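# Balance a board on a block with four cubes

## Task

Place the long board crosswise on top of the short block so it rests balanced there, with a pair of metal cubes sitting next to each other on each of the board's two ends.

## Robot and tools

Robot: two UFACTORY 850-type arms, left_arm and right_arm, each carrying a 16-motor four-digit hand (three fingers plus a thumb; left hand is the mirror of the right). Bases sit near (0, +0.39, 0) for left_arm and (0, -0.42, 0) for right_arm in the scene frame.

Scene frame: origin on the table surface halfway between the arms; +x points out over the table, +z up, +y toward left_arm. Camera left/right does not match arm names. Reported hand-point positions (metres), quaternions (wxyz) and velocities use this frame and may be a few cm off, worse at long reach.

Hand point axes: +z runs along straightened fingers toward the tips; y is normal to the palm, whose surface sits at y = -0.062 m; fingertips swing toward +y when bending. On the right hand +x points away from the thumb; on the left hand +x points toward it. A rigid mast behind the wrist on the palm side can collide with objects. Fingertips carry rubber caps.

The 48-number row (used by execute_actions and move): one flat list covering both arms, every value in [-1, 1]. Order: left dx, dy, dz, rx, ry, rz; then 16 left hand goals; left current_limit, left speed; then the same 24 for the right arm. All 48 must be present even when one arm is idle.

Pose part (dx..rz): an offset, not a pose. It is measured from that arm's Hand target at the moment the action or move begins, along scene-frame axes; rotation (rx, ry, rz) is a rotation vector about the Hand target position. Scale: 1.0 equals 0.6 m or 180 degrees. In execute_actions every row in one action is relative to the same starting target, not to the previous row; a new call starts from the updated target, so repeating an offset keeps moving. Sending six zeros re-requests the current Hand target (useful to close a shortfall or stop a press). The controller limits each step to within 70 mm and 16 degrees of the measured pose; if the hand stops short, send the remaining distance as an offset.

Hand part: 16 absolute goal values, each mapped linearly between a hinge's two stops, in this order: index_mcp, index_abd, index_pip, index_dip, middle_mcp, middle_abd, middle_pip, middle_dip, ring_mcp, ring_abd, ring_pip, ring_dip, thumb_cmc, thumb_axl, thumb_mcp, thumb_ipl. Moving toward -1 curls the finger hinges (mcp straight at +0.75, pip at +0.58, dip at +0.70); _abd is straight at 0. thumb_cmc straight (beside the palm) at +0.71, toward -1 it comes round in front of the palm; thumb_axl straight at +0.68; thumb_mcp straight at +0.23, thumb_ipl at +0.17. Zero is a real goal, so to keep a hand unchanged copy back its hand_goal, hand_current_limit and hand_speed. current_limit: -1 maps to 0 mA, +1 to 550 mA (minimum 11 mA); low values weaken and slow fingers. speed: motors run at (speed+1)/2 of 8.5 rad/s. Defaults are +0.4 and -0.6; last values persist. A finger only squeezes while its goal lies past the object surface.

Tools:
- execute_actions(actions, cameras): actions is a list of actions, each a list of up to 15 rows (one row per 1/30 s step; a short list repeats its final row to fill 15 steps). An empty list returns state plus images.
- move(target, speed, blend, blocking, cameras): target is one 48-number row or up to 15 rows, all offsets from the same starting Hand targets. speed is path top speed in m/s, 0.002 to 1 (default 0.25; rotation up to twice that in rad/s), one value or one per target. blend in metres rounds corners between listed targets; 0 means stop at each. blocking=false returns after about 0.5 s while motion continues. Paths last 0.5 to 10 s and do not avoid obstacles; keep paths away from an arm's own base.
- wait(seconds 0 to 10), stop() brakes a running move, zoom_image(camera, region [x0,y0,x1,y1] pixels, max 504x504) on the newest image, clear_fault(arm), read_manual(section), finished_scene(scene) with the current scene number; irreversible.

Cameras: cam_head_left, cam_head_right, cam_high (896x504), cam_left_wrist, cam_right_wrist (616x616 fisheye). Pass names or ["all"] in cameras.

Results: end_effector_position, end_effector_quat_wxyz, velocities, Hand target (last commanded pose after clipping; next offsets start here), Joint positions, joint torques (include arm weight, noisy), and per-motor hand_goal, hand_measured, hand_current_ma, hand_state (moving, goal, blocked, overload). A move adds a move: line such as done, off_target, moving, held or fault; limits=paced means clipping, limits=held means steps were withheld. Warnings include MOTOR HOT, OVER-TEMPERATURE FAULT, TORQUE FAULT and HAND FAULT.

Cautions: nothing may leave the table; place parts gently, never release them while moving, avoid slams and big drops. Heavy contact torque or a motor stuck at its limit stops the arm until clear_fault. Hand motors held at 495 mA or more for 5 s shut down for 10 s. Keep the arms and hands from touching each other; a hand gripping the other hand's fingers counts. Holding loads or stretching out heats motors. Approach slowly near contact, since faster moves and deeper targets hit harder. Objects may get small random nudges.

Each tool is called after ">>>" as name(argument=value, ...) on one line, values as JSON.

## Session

>>> execute_actions(actions=[])

>>> zoom_image(camera="cam_high", region=[300, 170, 660, 350])

Scene clock: 0.00 s.
left_arm: end_effector_position=(+0.4922, -0.1588, +0.3930) hand_goal=(+0.754, +0.000, +0.576, +0.696, +0.754, +0.000, +0.576, +0.696, +0.754, +0.000, +0.576, +0.696, +0.714, +0.678, +0.226, +0.168) hand_measured=(+0.754, +0.000, +0.576, +0.696, +0.754, +0.000, +0.576, +0.696, +0.754, +0.000, +0.576, +0.696, +0.714, +0.678, +0.226, +0.168) hand_current_ma=(+0, +0, +0, +0, +0, +0, +0, +0, +0, +0, +0, +0, +0, +0, +0, +0) hand_state=(goal, goal, goal, goal, goal, goal, goal, goal, goal, goal, goal, goal, goal, goal, goal, goal) hand_current_limit=0.40 hand_speed=-0.60 end_effector_quat_wxyz=(+0.334, +0.854, -0.375, -0.135) | right_arm: end_effector_position=(+0.6779, -0.2289, +0.2889) hand_goal=(+0.754, +0.000, +0.576, +0.696, +0.754, +0.000, +0.576, +0.696, +0.754, +0.000, +0.576, +0.696, +0.714, +0.678, +0.226, +0.168) hand_measured=(+0.754, +0.000, +0.576, +0.696, +0.754, +0.000, +0.576, +0.696, +0.754, +0.000, +0.576, +0.696, +0.714, +0.678, +0.226, +0.168) hand_current_ma=(+0, +0, +0, +0, +0, +0, +0, +0, +0, +0, +0, +0, +0, +0, +0, +0) hand_state=(goal, goal, goal, goal, goal, goal, goal, goal, goal, goal, goal, goal, goal, goal, goal, goal) hand_current_limit=0.40 hand_speed=-0.60 end_effector_quat_wxyz=(-0.036, -0.498, +0.865, +0.045)
Joint positions: left_arm=[-0.537 -0.884 -1.863 -0.742 -1.294 -2.531] | right_arm=[0.167 -0.968 -2.006 0.065 -1.139 -0.913]
Joint velocities: within noise
Joint torques (N m): no reading
Hand target: left_arm +0.4922, -0.1588, +0.3930; +0.334, +0.854, -0.375, -0.135 | right_arm +0.6779, -0.2289, +0.2889; -0.036, -0.498, +0.865, +0.045

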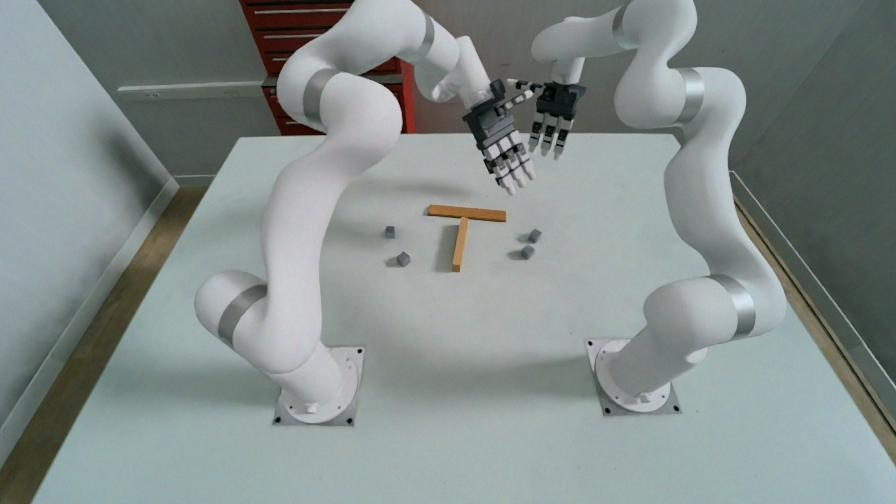

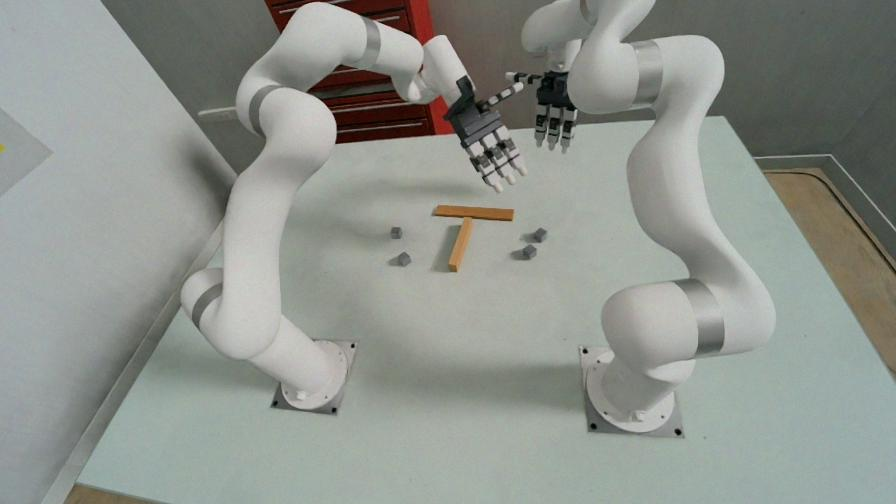

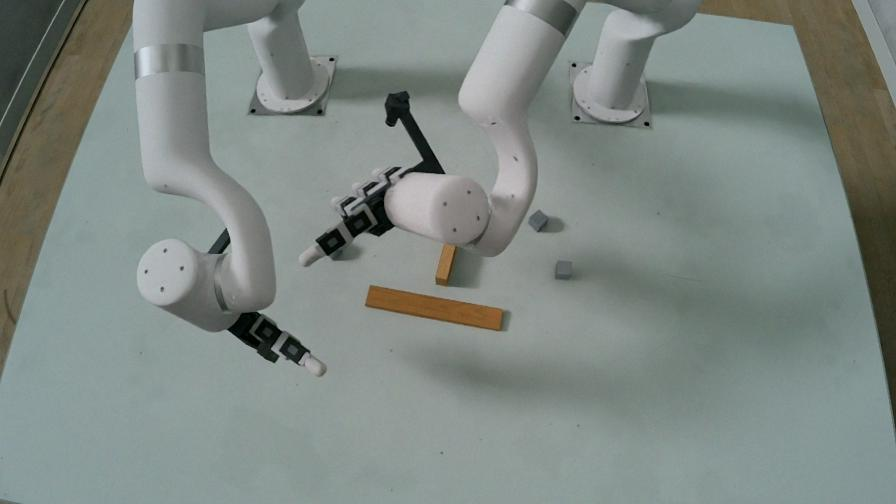

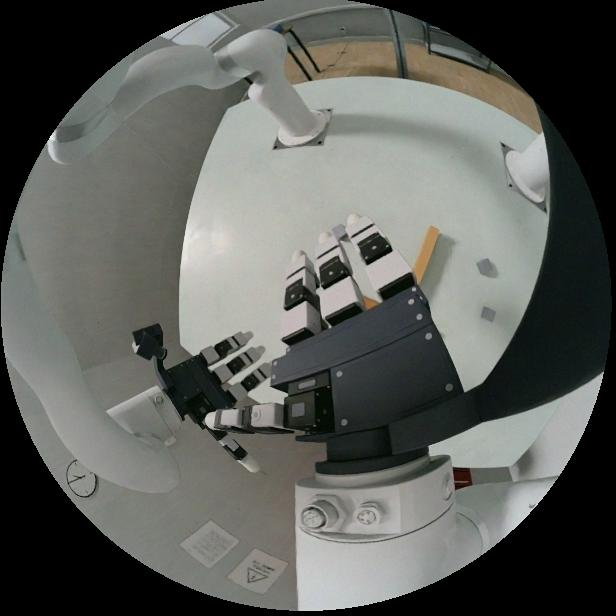

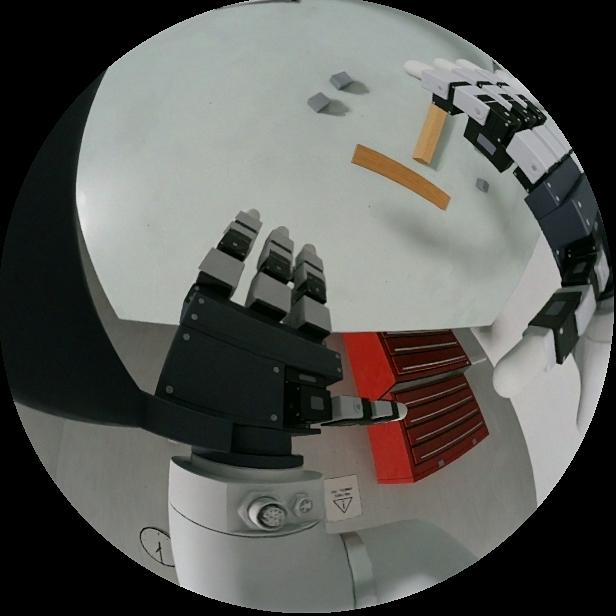

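Scaled by 1.400.

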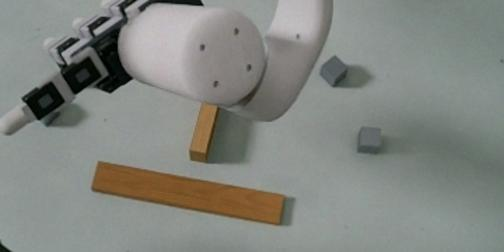

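>>> move(target=[[-0.32,0.931,-0.05,-0.110,-0.272,-0.696, 0.754,0.2,0.576,0.696, 0.754,-0.2,0.576,0.696, -0.25,0,-0.55,-0.174, 0.714,0.678,0.226,0.168, 0.4,-0.6, 0,0,0,0,0,0, 0.754,0.2,0.576,0.696, 0.754,-0.2,0.576,0.696, -0.25,0,-0.55,-0.174, 0.714,0.678,0.226,0.168, 0.4,-0.6],[-0.32,0.931,-0.05,-0.110,-0.272,-0.696, 0.754,0.25,0.576,0.696, 0.754,-0.25,0.576,0.696, -0.85,0.03,-0.372,0.696, 0.714,0.678,0.226,0.168, 0.4,-0.6, -0.56,-0.25,0.06,0.028,-0.035,0.666, 0.754,0.25,0.576,0.696, 0.754,-0.25,0.576,0.696, -0.85,0.03,-0.372,0.696, 0.714,0.678,0.226,0.168, 0.4,-0.6]], speed=[0.3,0.3], cameras=["all"])

>>> zoom_image(camera="cam_high", region=[310, 190, 400, 280])

>>> zoom_image(camera="cam_high", region=[350, 180, 520, 350])

>>> zoom_image(camera="cam_high", region=[510, 200, 590, 280])

Scene clock: 44.10 s.
left_arm: end_effector_position=(+0.3002, +0.3998, +0.3630) hand_goal=(+0.754, +0.250, +0.576, +0.696, +0.754, -0.250, +0.576, +0.696, -0.850, +0.030, -0.372, +0.696, +0.714, +0.678, +0.226, +0.168) hand_measured=(+0.754, +0.244, +0.576, +0.696, +0.756, -0.244, +0.576, +0.696, -0.840, +0.040, -0.374, +0.690, +0.716, +0.678, +0.224, +0.168) hand_current_ma=(+0, -5, +0, +0, +1, +6, +0, +0, +16, +11, -2, -7, +1, +0, -3, +0) hand_state=(goal, goal, goal, goal, goal, goal, goal, goal, goal, goal, goal, goal, goal, goal, goal, goal) hand_current_limit=0.40 hand_speed=-0.60 end_effector_quat_wxyz=(+0.000, +0.000, +1.000, +0.000) | right_arm: end_effector_position=(+0.3419, -0.3789, +0.3249) hand_goal=(+0.754, +0.250, +0.576, +0.696, +0.754, -0.250, +0.576, +0.696, -0.850, +0.030, -0.372, +0.696, +0.714, +0.678, +0.226, +0.168) hand_measured=(+0.754, +0.246, +0.576, +0.696, +0.754, -0.244, +0.576, +0.696, -0.842, +0.040, -0.376, +0.688, +0.714, +0.678, +0.224, +0.168) hand_current_ma=(+0, -3, +0, +0, +0, +4, +0, +0, +7, +8, -3, -7, +0, +0, -2, +0) hand_state=(goal, goal, goal, goal, goal, goal, goal, goal, goal, goal, goal, goal, goal, goal, goal, goal) hand_current_limit=0.40 hand_speed=-0.60 end_effector_quat_wxyz=(+0.000, +1.000, -0.001, +0.000)
Joint positions: left_arm=[-0.209 0.232 -0.637 0 -0.868 -0.217] | right_arm=[0.353 0.056 -0.696 0.001 -0.753 -2.794]
Joint torques (N m): left_arm=[12.7 31.38 -12.48 -2.39 -2.06 1.63] | right_arm=[-6.83 38.04 -10.62 3.76 -2.12 -1.18]
Hand target: left_arm +0.3002, +0.3998, +0.3630; +0.000, +0.000, +1.000, +0.000 | right_arm +0.3419, -0.3789, +0.3249; +0.000, +1.000, -0.001, +0.000
Off the commanded pose: left_arm 0.000 m, 0 deg | right_arm 0.000 m, 0 deg.
move: done

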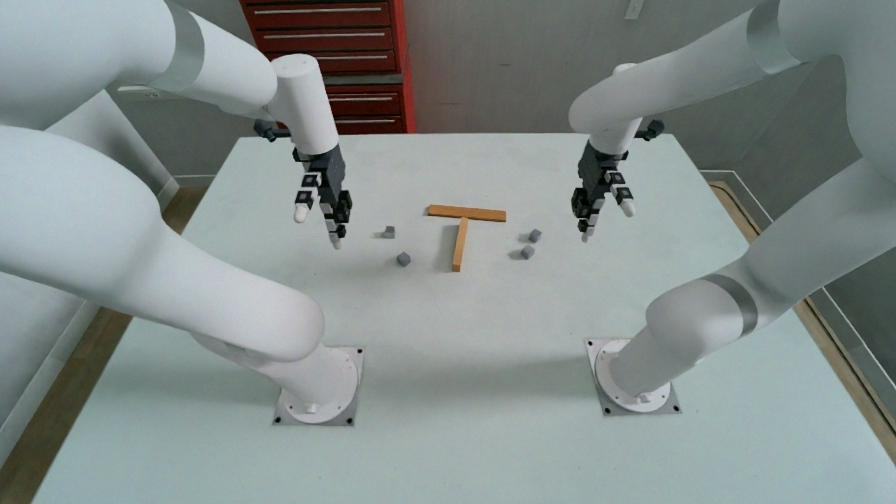

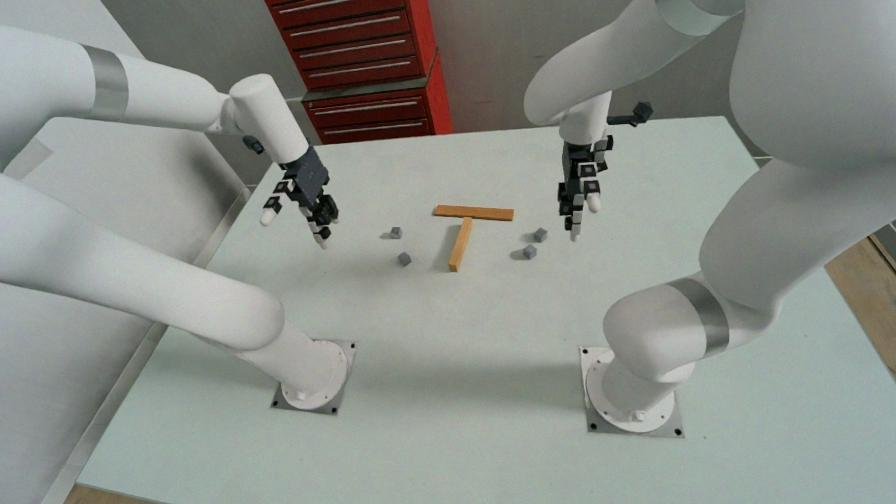

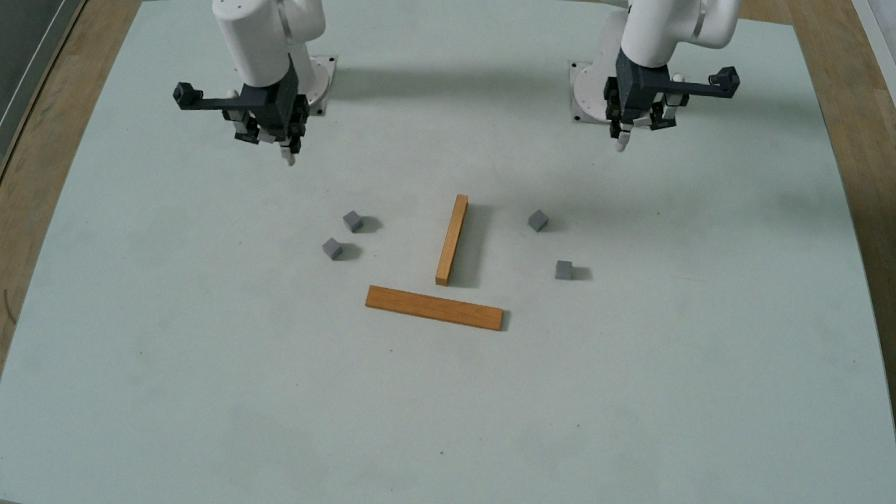

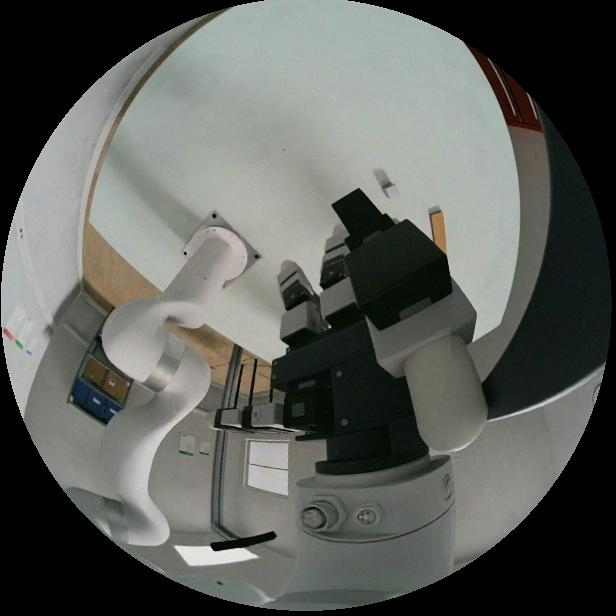

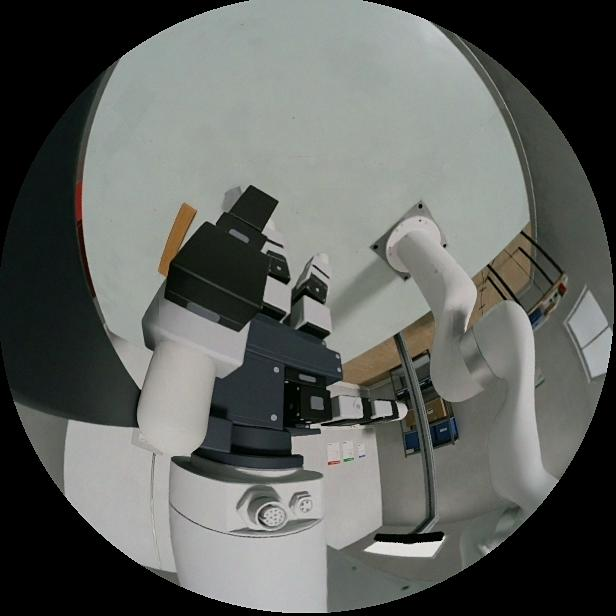

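Scaled by 5.600.

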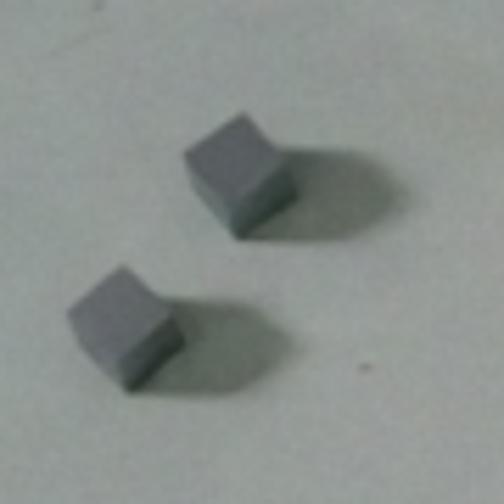

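Scaled by 2.965.

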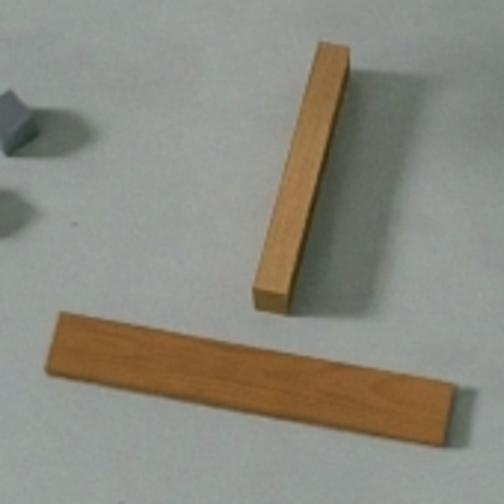

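Scaled by 6.300.

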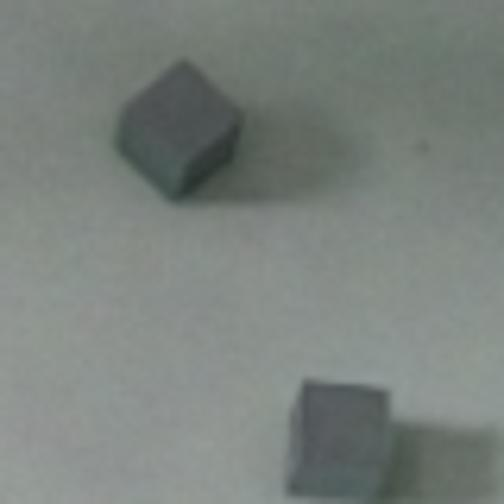

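>>> move(target=[0.5208,-0.425,-0.3383,0,0,-0.0394, 0.754,0.25,0.576,0.696, 0.754,-0.25,0.576,0.696, -0.85,0.03,-0.372,0.696, 0.714,0.678,0.226,0.168, 0.4,-0.6, 0.385,0.3402,-0.2748,0,0,-0.0394, 0.754,0.25,0.576,0.696, 0.754,-0.25,0.576,0.696, -0.85,0.03,-0.372,0.696, 0.714,0.678,0.226,0.168, 0.4,-0.6], speed=[0.2], cameras=["all"])

>>> zoom_image(camera="cam_high", region=[350, 240, 520, 410])

>>> zoom_image(camera="cam_head_left", region=[400, 150, 530, 280])

>>> zoom_image(camera="cam_left_wrist", region=[230, 140, 410, 320])

>>> zoom_image(camera="cam_right_wrist", region=[200, 140, 380, 320])

>>> zoom_image(camera="cam_high", region=[320, 205, 370, 265])

>>> zoom_image(camera="cam_high", region=[520, 205, 580, 290])

Scene clock: 117.70 s.
left_arm: end_effector_position=(+0.6126, +0.1448, +0.1600) hand_goal=(+0.754, +0.250, +0.576, +0.696, +0.754, -0.250, +0.576, +0.696, -0.850, +0.030, -0.372, +0.696, +0.714, +0.678, +0.226, +0.168) hand_measured=(+0.754, +0.244, +0.576, +0.696, +0.754, -0.244, +0.576, +0.696, -0.840, +0.040, -0.374, +0.690, +0.716, +0.678, +0.224, +0.168) hand_current_ma=(+0, -4, +0, +0, +0, +5, +0, +0, +16, +11, -2, -7, +1, +0, -3, +0) hand_state=(goal, goal, goal, goal, goal, goal, goal, goal, goal, goal, goal, goal, goal, goal, goal, goal) hand_current_limit=0.40 hand_speed=-0.60 end_effector_quat_wxyz=(+0.000, +0.062, +0.998, +0.000) | right_arm: end_effector_position=(+0.5729, -0.1748, +0.1601) hand_goal=(+0.754, +0.250, +0.576, +0.696, +0.754, -0.250, +0.576, +0.696, -0.850, +0.030, -0.372, +0.696, +0.714, +0.678, +0.226, +0.168) hand_measured=(+0.754, +0.246, +0.576, +0.696, +0.754, -0.244, +0.576, +0.696, -0.842, +0.040, -0.376, +0.690, +0.714, +0.678, +0.224, +0.168) hand_current_ma=(+0, -3, +0, +0, +0, +4, +0, +0, +7, +8, -3, -6, +0, +0, -2, +0) hand_state=(goal, goal, goal, goal, goal, goal, goal, goal, goal, goal, goal, goal, goal, goal, goal, goal) hand_current_limit=0.40 hand_speed=-0.60 end_effector_quat_wxyz=(+0.000, +0.998, -0.063, +0.000)
Joint positions: left_arm=[-0.474 -0.927 -1.655 0 -0.728 -0.359] | right_arm=[0.51 -0.867 -1.549 0.001 -0.681 -2.513]
Joint torques (N m): left_arm=[-15.42 50.85 -28.44 4.81 -1.9 -1.87] | right_arm=[9.23 47.42 -19.12 -3.28 -2.29 1.09]
Hand target: left_arm +0.6126, +0.1448, +0.1600; +0.000, +0.062, +0.998, +0.000 | right_arm +0.5729, -0.1748, +0.1601; +0.000, +0.998, -0.063, +0.000
Off the commanded pose: left_arm 0.000 m, 0 deg | right_arm 0.000 m, 0 deg.
move: done

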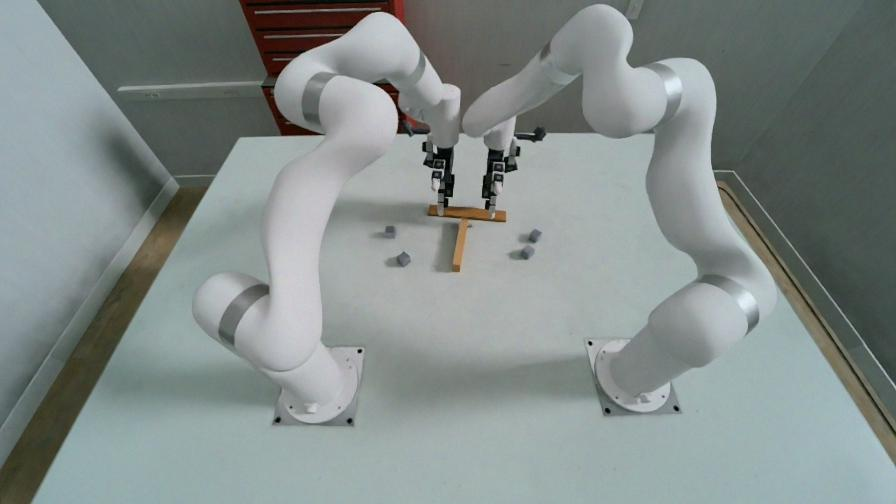

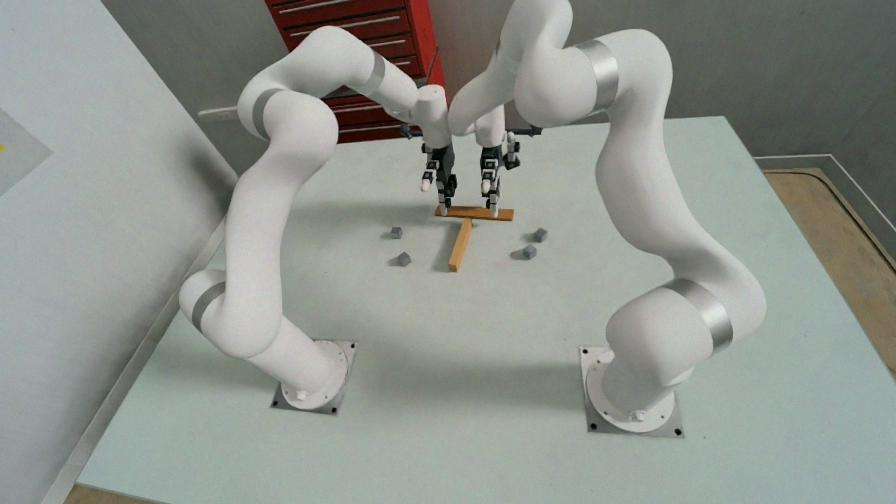

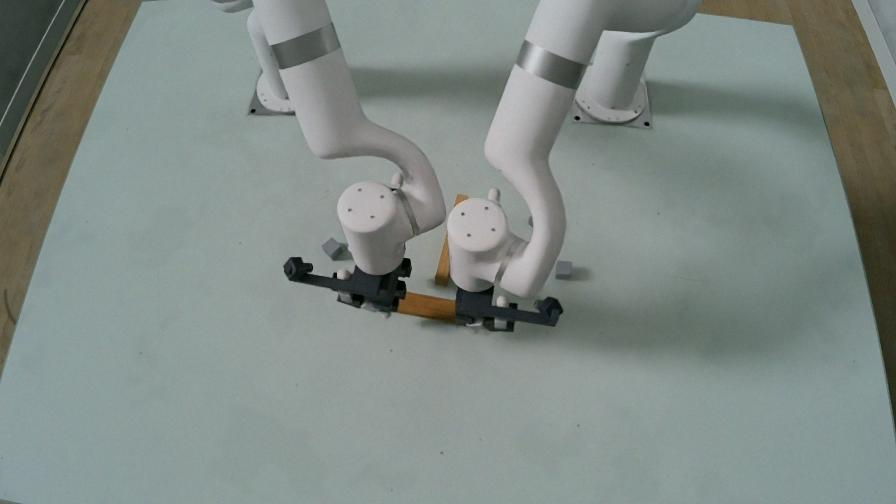

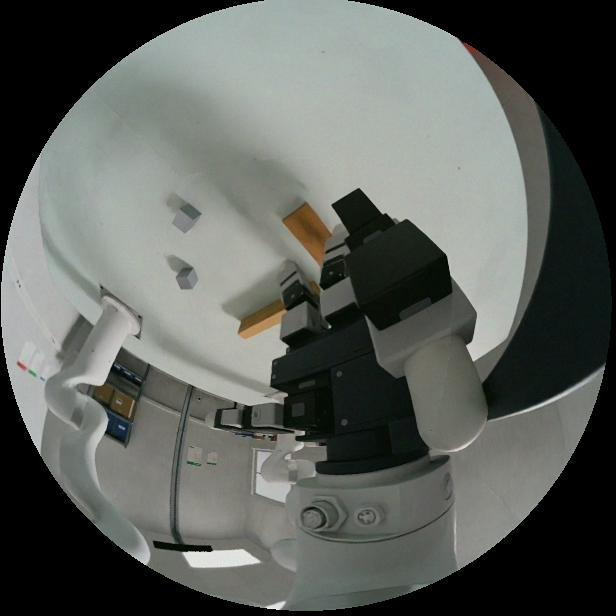

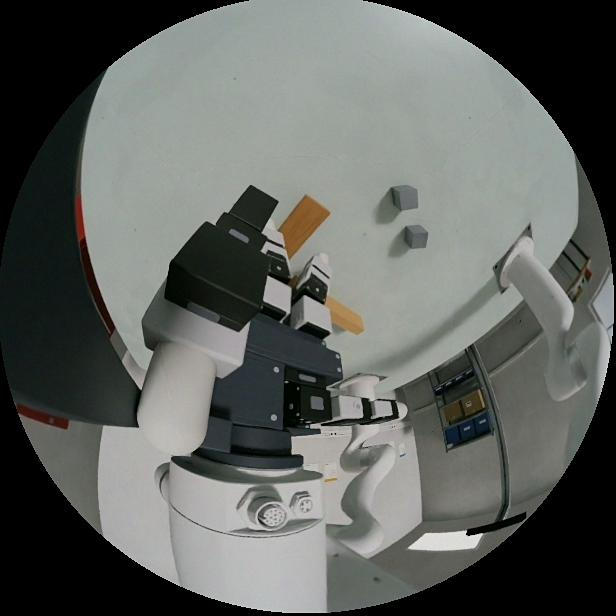

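Scaled by 2.965.

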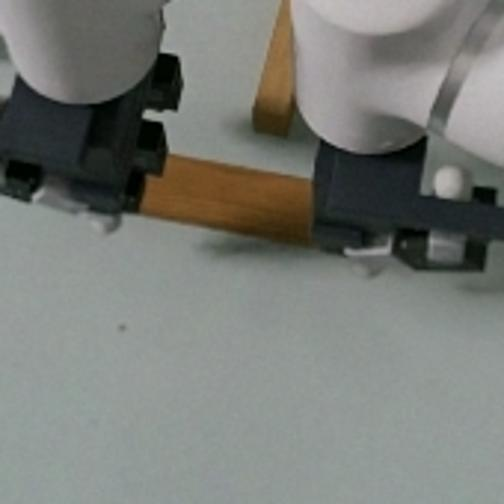

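Scaled by 3.877.

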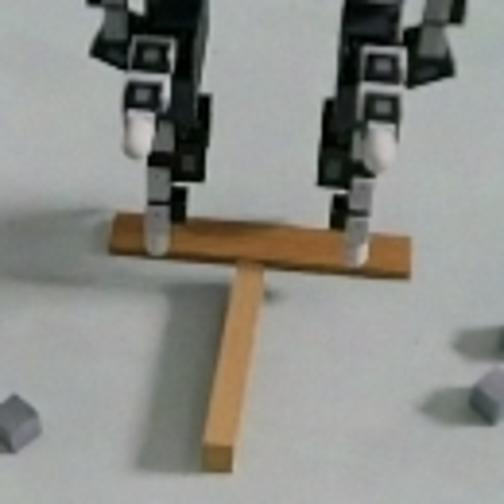

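Scaled by 2.800 from the camera's 616x616 image, which has a finer 880x880 frame.

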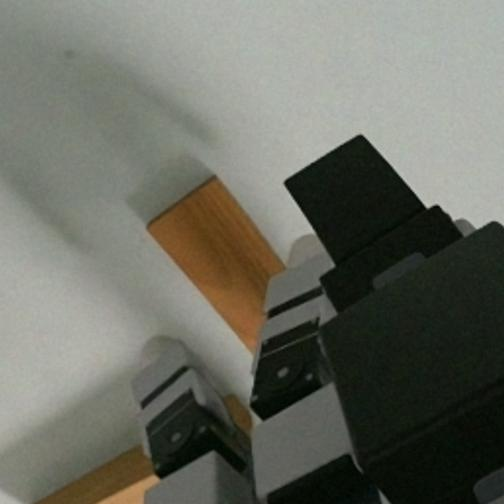

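Scaled by 2.800 from the camera's 616x616 image, which has a finer 880x880 frame.

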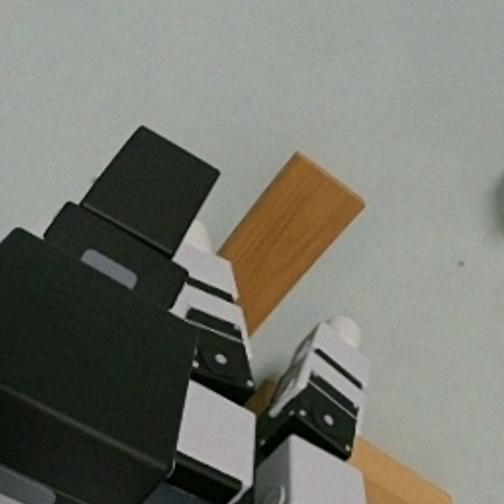

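Scaled by 8.400.

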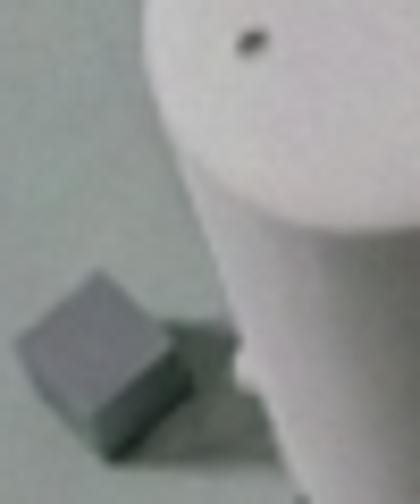

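Scaled by 5.929.

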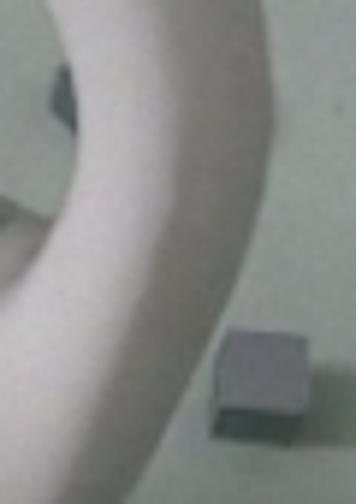

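>>> move(target=[[0,0,-0.0625,0,0,0, 0.754,0.25,0.576,0.696, 0.754,-0.25,0.576,0.696, -0.85,0.03,-0.372,0.696, 0.714,0.678,0.226,0.168, 0.3,-0.8, 0,0,-0.0625,0,0,0, 0.754,0.25,0.576,0.696, 0.754,-0.25,0.576,0.696, -0.85,0.03,-0.372,0.696, 0.714,0.678,0.226,0.168, 0.3,-0.8],[0,0,-0.0625,0,0,0, 0.754,0.0,0.576,0.696, 0.754,0.0,0.576,0.696, -0.85,0.03,-0.372,0.696, 0.714,0.678,0.226,0.168, 0.3,-0.8, 0,0,-0.0625,0,0,0, 0.754,0.0,0.576,0.696, 0.754,0.0,0.576,0.696, -0.85,0.03,-0.372,0.696, 0.714,0.678,0.226,0.168, 0.3,-0.8]], speed=[0.05,0.05], cameras=["all"])

>>> zoom_image(camera="cam_head_left", region=[400, 150, 530, 280])

>>> zoom_image(camera="cam_left_wrist", region=[230, 140, 410, 320])

>>> zoom_image(camera="cam_right_wrist", region=[200, 140, 380, 320])

Scene clock: 156.77 s.
left_arm: end_effector_position=(+0.6127, +0.1447, +0.1225) hand_goal=(+0.754, +0.000, +0.576, +0.696, +0.754, +0.000, +0.576, +0.696, -0.850, +0.030, -0.372, +0.696, +0.714, +0.678, +0.226, +0.168) hand_measured=(+0.754, +0.232, +0.576, +0.696, +0.754, -0.236, +0.576, +0.696, -0.840, +0.040, -0.374, +0.690, +0.716, +0.678, +0.224, +0.168) hand_current_ma=(+0, +358, +0, +0, +0, -357, +0, +0, +16, +11, -2, -7, +1, +0, -3, +0) hand_state=(goal, blocked, goal, goal, goal, blocked, goal, goal, goal, goal, goal, goal, goal, goal, goal, goal) hand_current_limit=0.30 hand_speed=-0.80 end_effector_quat_wxyz=(+0.000, +0.062, +0.998, +0.000) | right_arm: end_effector_position=(+0.5729, -0.1748, +0.1226) hand_goal=(+0.754, +0.000, +0.576, +0.696, +0.754, +0.000, +0.576, +0.696, -0.850, +0.030, -0.372, +0.696, +0.714, +0.678, +0.226, +0.168) hand_measured=(+0.754, +0.094, +0.576, +0.696, +0.754, -0.102, +0.576, +0.696, -0.842, +0.040, -0.376, +0.690, +0.714, +0.678, +0.224, +0.168) hand_current_ma=(+0, +221, +0, +0, +0, -245, +0, +0, +7, +8, -3, -6, +0, +0, -2, +0) hand_state=(goal, blocked, goal, goal, goal, blocked, goal, goal, goal, goal, goal, goal, goal, goal, goal, goal) hand_current_limit=0.30 hand_speed=-0.80 end_effector_quat_wxyz=(+0.000, +0.998, -0.063, +0.000)
Joint positions: left_arm=[-0.475 -0.98 -1.656 0 -0.675 -0.359] | right_arm=[0.51 -0.922 -1.549 0.001 -0.627 -2.513]
Joint torques (N m): left_arm=[-11.57 30.5 -17.53 4.87 2.67 -1.72] | right_arm=[7.63 50.71 -19.08 2.43 2.08 -0.76]
Hand target: left_arm +0.6126, +0.1448, +0.1225; +0.000, +0.062, +0.998, +0.000 | right_arm +0.5729, -0.1748, +0.1226; +0.000, +0.998, -0.063, +0.000
Off the commanded pose: left_arm 0.000 m, 0 deg | right_arm 0.000 m, 0 deg.
move: done

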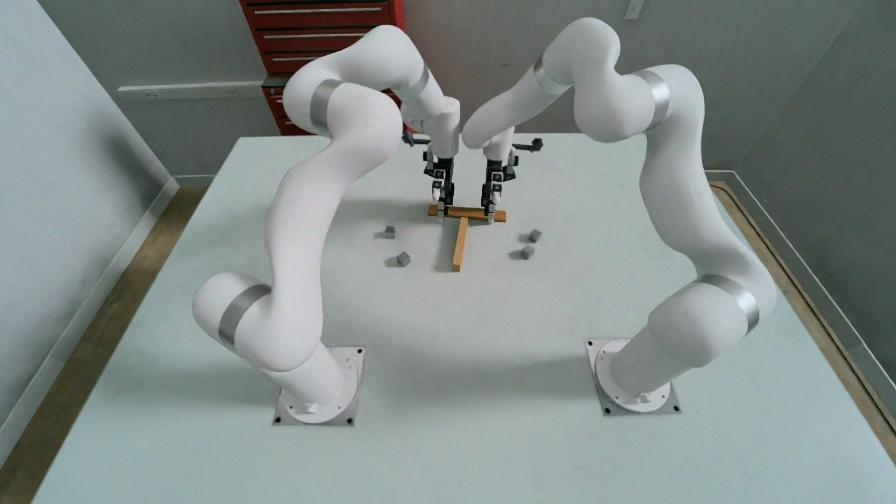

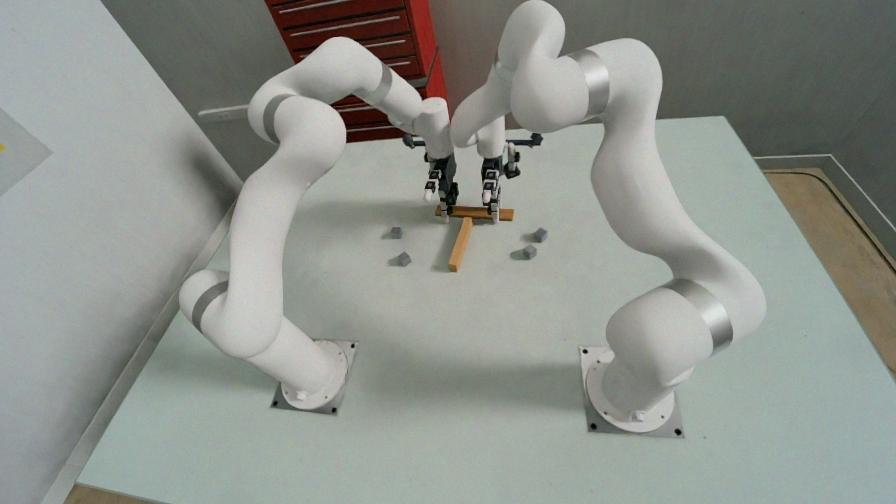

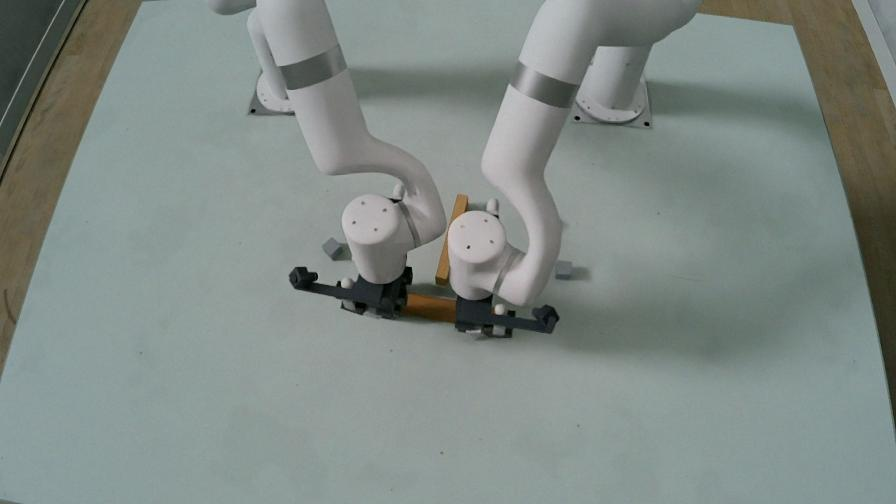

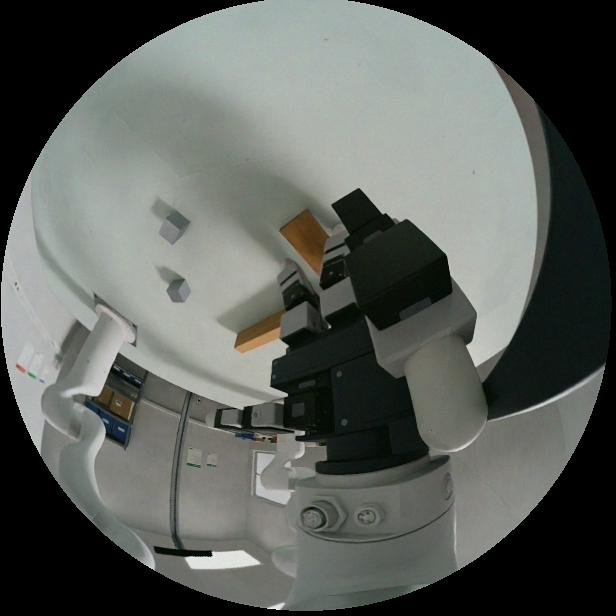

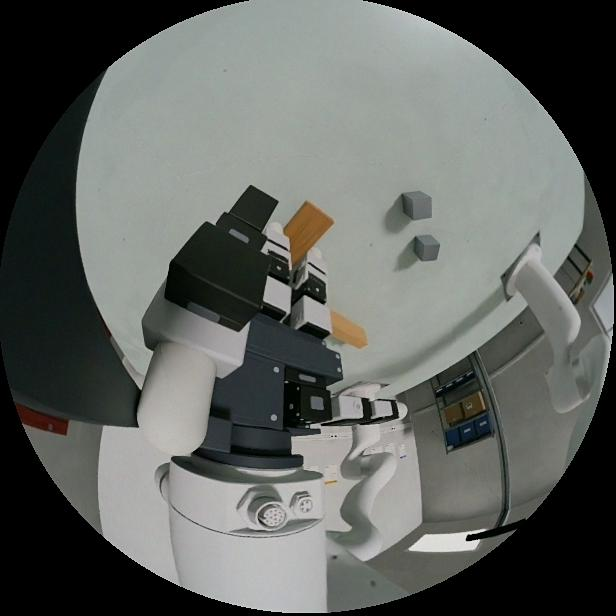

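Scaled by 3.877.

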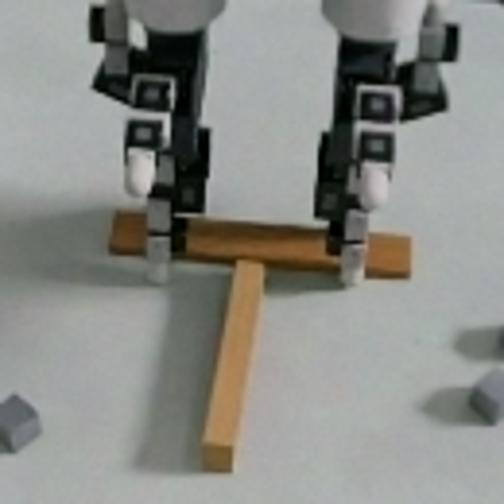

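Scaled by 2.800 from the camera's 616x616 image, which has a finer 880x880 frame.

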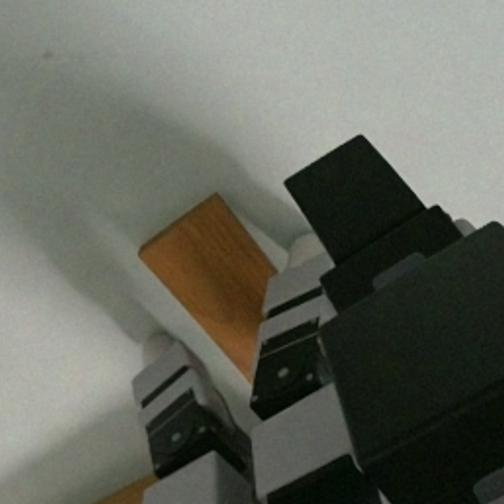

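Scaled by 2.800 from the camera's 616x616 image, which has a finer 880x880 frame.

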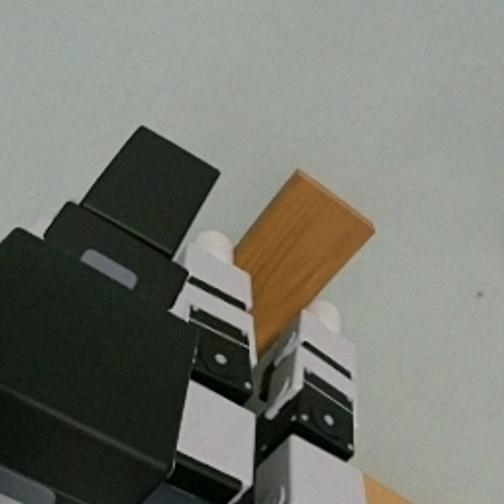

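>>> move(target=[[0,0,0,0,0,0, 0.754,0.24,0.576,0.696, 0.754,-0.24,0.576,0.696, -0.85,0.03,-0.372,0.696, 0.714,0.678,0.226,0.168, 0.3,-0.8, 0,0,0,0,0,0, 0.754,0.0,0.576,0.696, 0.754,0.0,0.576,0.696, -0.85,0.03,-0.372,0.696, 0.714,0.678,0.226,0.168, 0.3,-0.8],[0,0,0.005,0,0,0, 0.754,0.24,0.576,0.696, 0.754,-0.24,0.576,0.696, -0.85,0.03,-0.372,0.696, 0.714,0.678,0.226,0.168, 0.3,-0.8, 0,0,0,0,0,0, 0.754,0.0,0.576,0.696, 0.754,0.0,0.576,0.696, -0.85,0.03,-0.372,0.696, 0.714,0.678,0.226,0.168, 0.3,-0.8],[0,0,0.005,0,0,0, 0.754,0.0,0.576,0.696, 0.754,0.0,0.576,0.696, -0.85,0.03,-0.372,0.696, 0.714,0.678,0.226,0.168, 0.3,-0.85, 0,0,0,0,0,0, 0.754,0.0,0.576,0.696, 0.754,0.0,0.576,0.696, -0.85,0.03,-0.372,0.696, 0.714,0.678,0.226,0.168, 0.3,-0.8]], speed=[0.02,0.02,0.02], cameras=["all"])

>>> zoom_image(camera="cam_head_left", region=[400, 150, 530, 280])

>>> zoom_image(camera="cam_left_wrist", region=[230, 140, 410, 320])

Scene clock: 171.83 s.
left_arm: end_effector_position=(+0.6126, +0.1447, +0.1255) hand_goal=(+0.754, +0.000, +0.576, +0.696, +0.754, +0.000, +0.576, +0.696, -0.850, +0.030, -0.372, +0.696, +0.714, +0.678, +0.226, +0.168) hand_measured=(+0.754, +0.084, +0.576, +0.696, +0.754, -0.118, +0.576, +0.696, -0.840, +0.040, -0.374, +0.690, +0.716, +0.678, +0.224, +0.168) hand_current_ma=(+0, +206, +0, +0, +0, -332, +0, +0, +16, +11, -2, -7, +1, +0, -3, +0) hand_state=(goal, blocked, goal, goal, goal, blocked, goal, goal, goal, goal, goal, goal, goal, goal, goal, goal) hand_current_limit=0.30 hand_speed=-0.85 end_effector_quat_wxyz=(+0.000, +0.062, +0.998, +0.000) | right_arm: end_effector_position=(+0.5729, -0.1748, +0.1226) hand_goal=(+0.754, +0.000, +0.576, +0.696, +0.754, +0.000, +0.576, +0.696, -0.850, +0.030, -0.372, +0.696, +0.714, +0.678, +0.226, +0.168) hand_measured=(+0.750, +0.094, +0.576, +0.696, +0.754, -0.102, +0.576, +0.696, -0.842, +0.040, -0.376, +0.690, +0.714, +0.678, +0.224, +0.168) hand_current_ma=(-2, +221, +0, +0, +0, -245, +0, +0, +7, +8, -3, -6, +0, +0, -2, +0) hand_state=(goal, blocked, goal, goal, goal, blocked, goal, goal, goal, goal, goal, goal, goal, goal, goal, goal) hand_current_limit=0.30 hand_speed=-0.80 end_effector_quat_wxyz=(+0.000, +0.998, -0.063, +0.000)
Joint positions: left_arm=[-0.475 -0.976 -1.656 0 -0.679 -0.359] | right_arm=[0.51 -0.922 -1.549 0.001 -0.627 -2.513]
Joint torques (N m): left_arm=[8.53 76.19 -10.15 3.94 -2.25 -1.3] | right_arm=[5.06 50 -17.36 2.79 0.31 -0.87]
Hand target: left_arm +0.6126, +0.1448, +0.1255; +0.000, +0.062, +0.998, +0.000 | right_arm +0.5729, -0.1748, +0.1226; +0.000, +0.998, -0.063, +0.000
Off the commanded pose: left_arm 0.000 m, 0 deg | right_arm 0.000 m, 0 deg.
move: done

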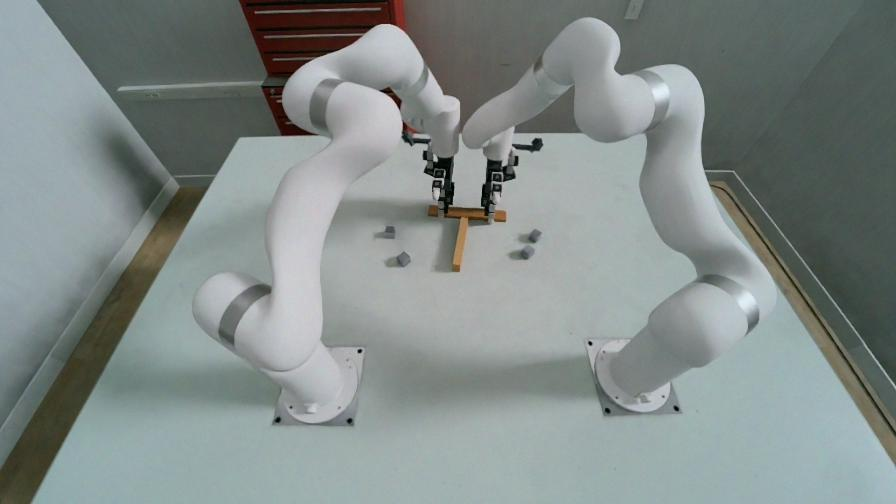

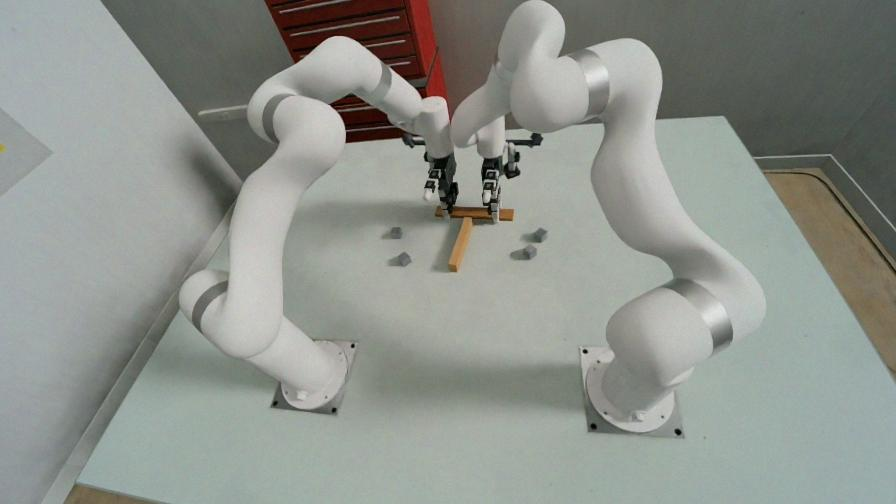

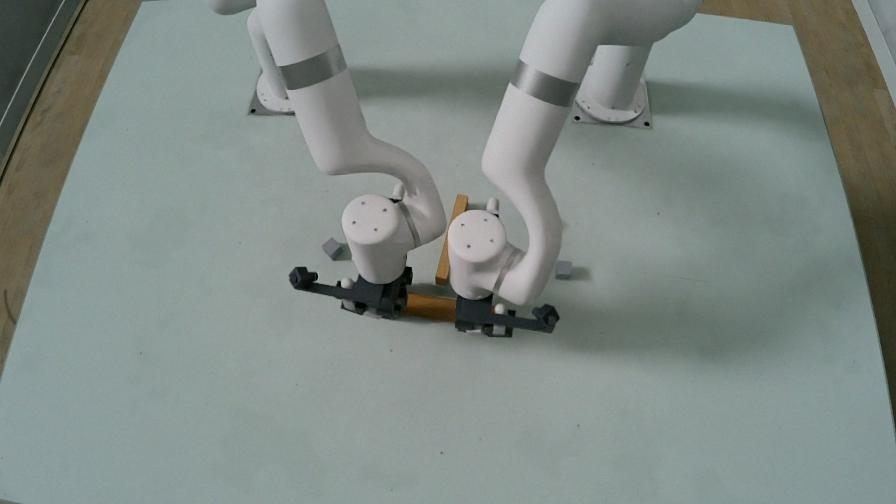

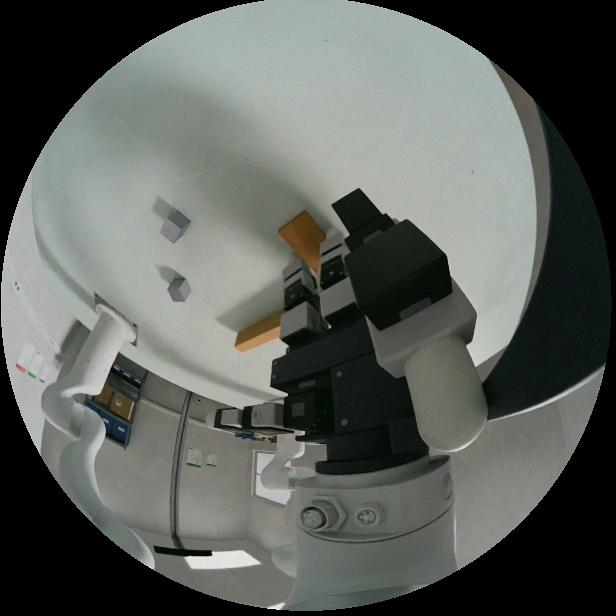

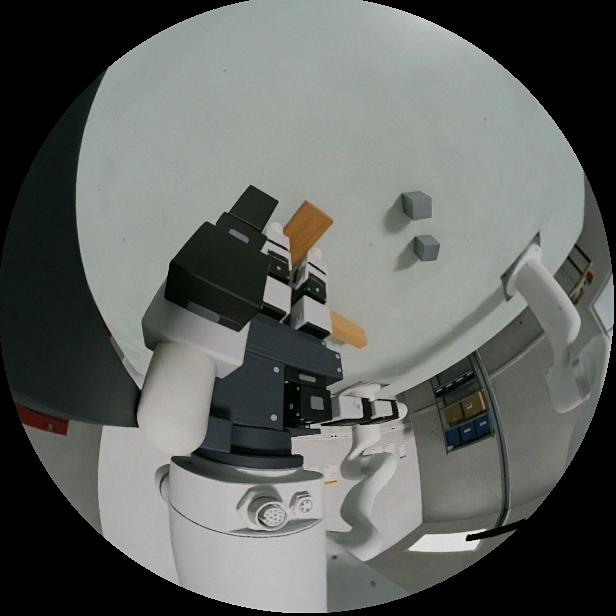

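Scaled by 3.877.

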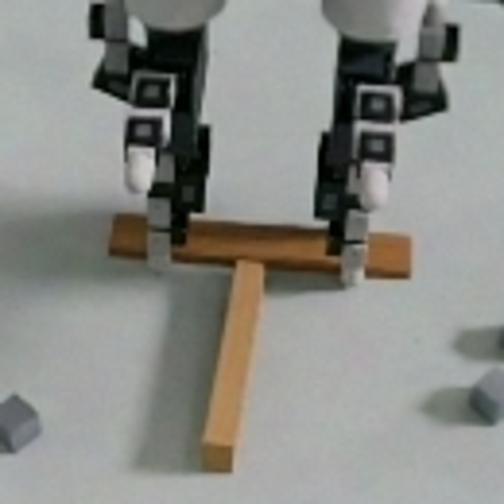

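Scaled by 2.800 from the camera's 616x616 image, which has a finer 880x880 frame.

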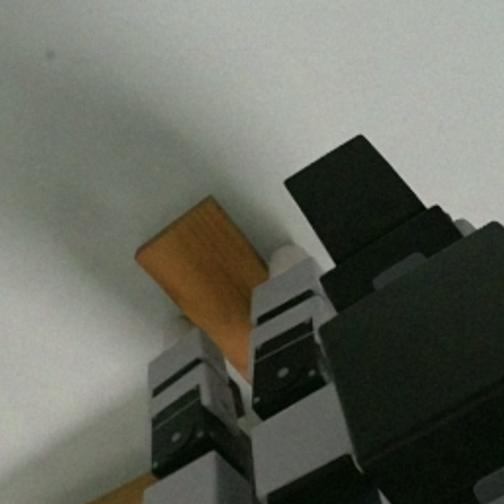

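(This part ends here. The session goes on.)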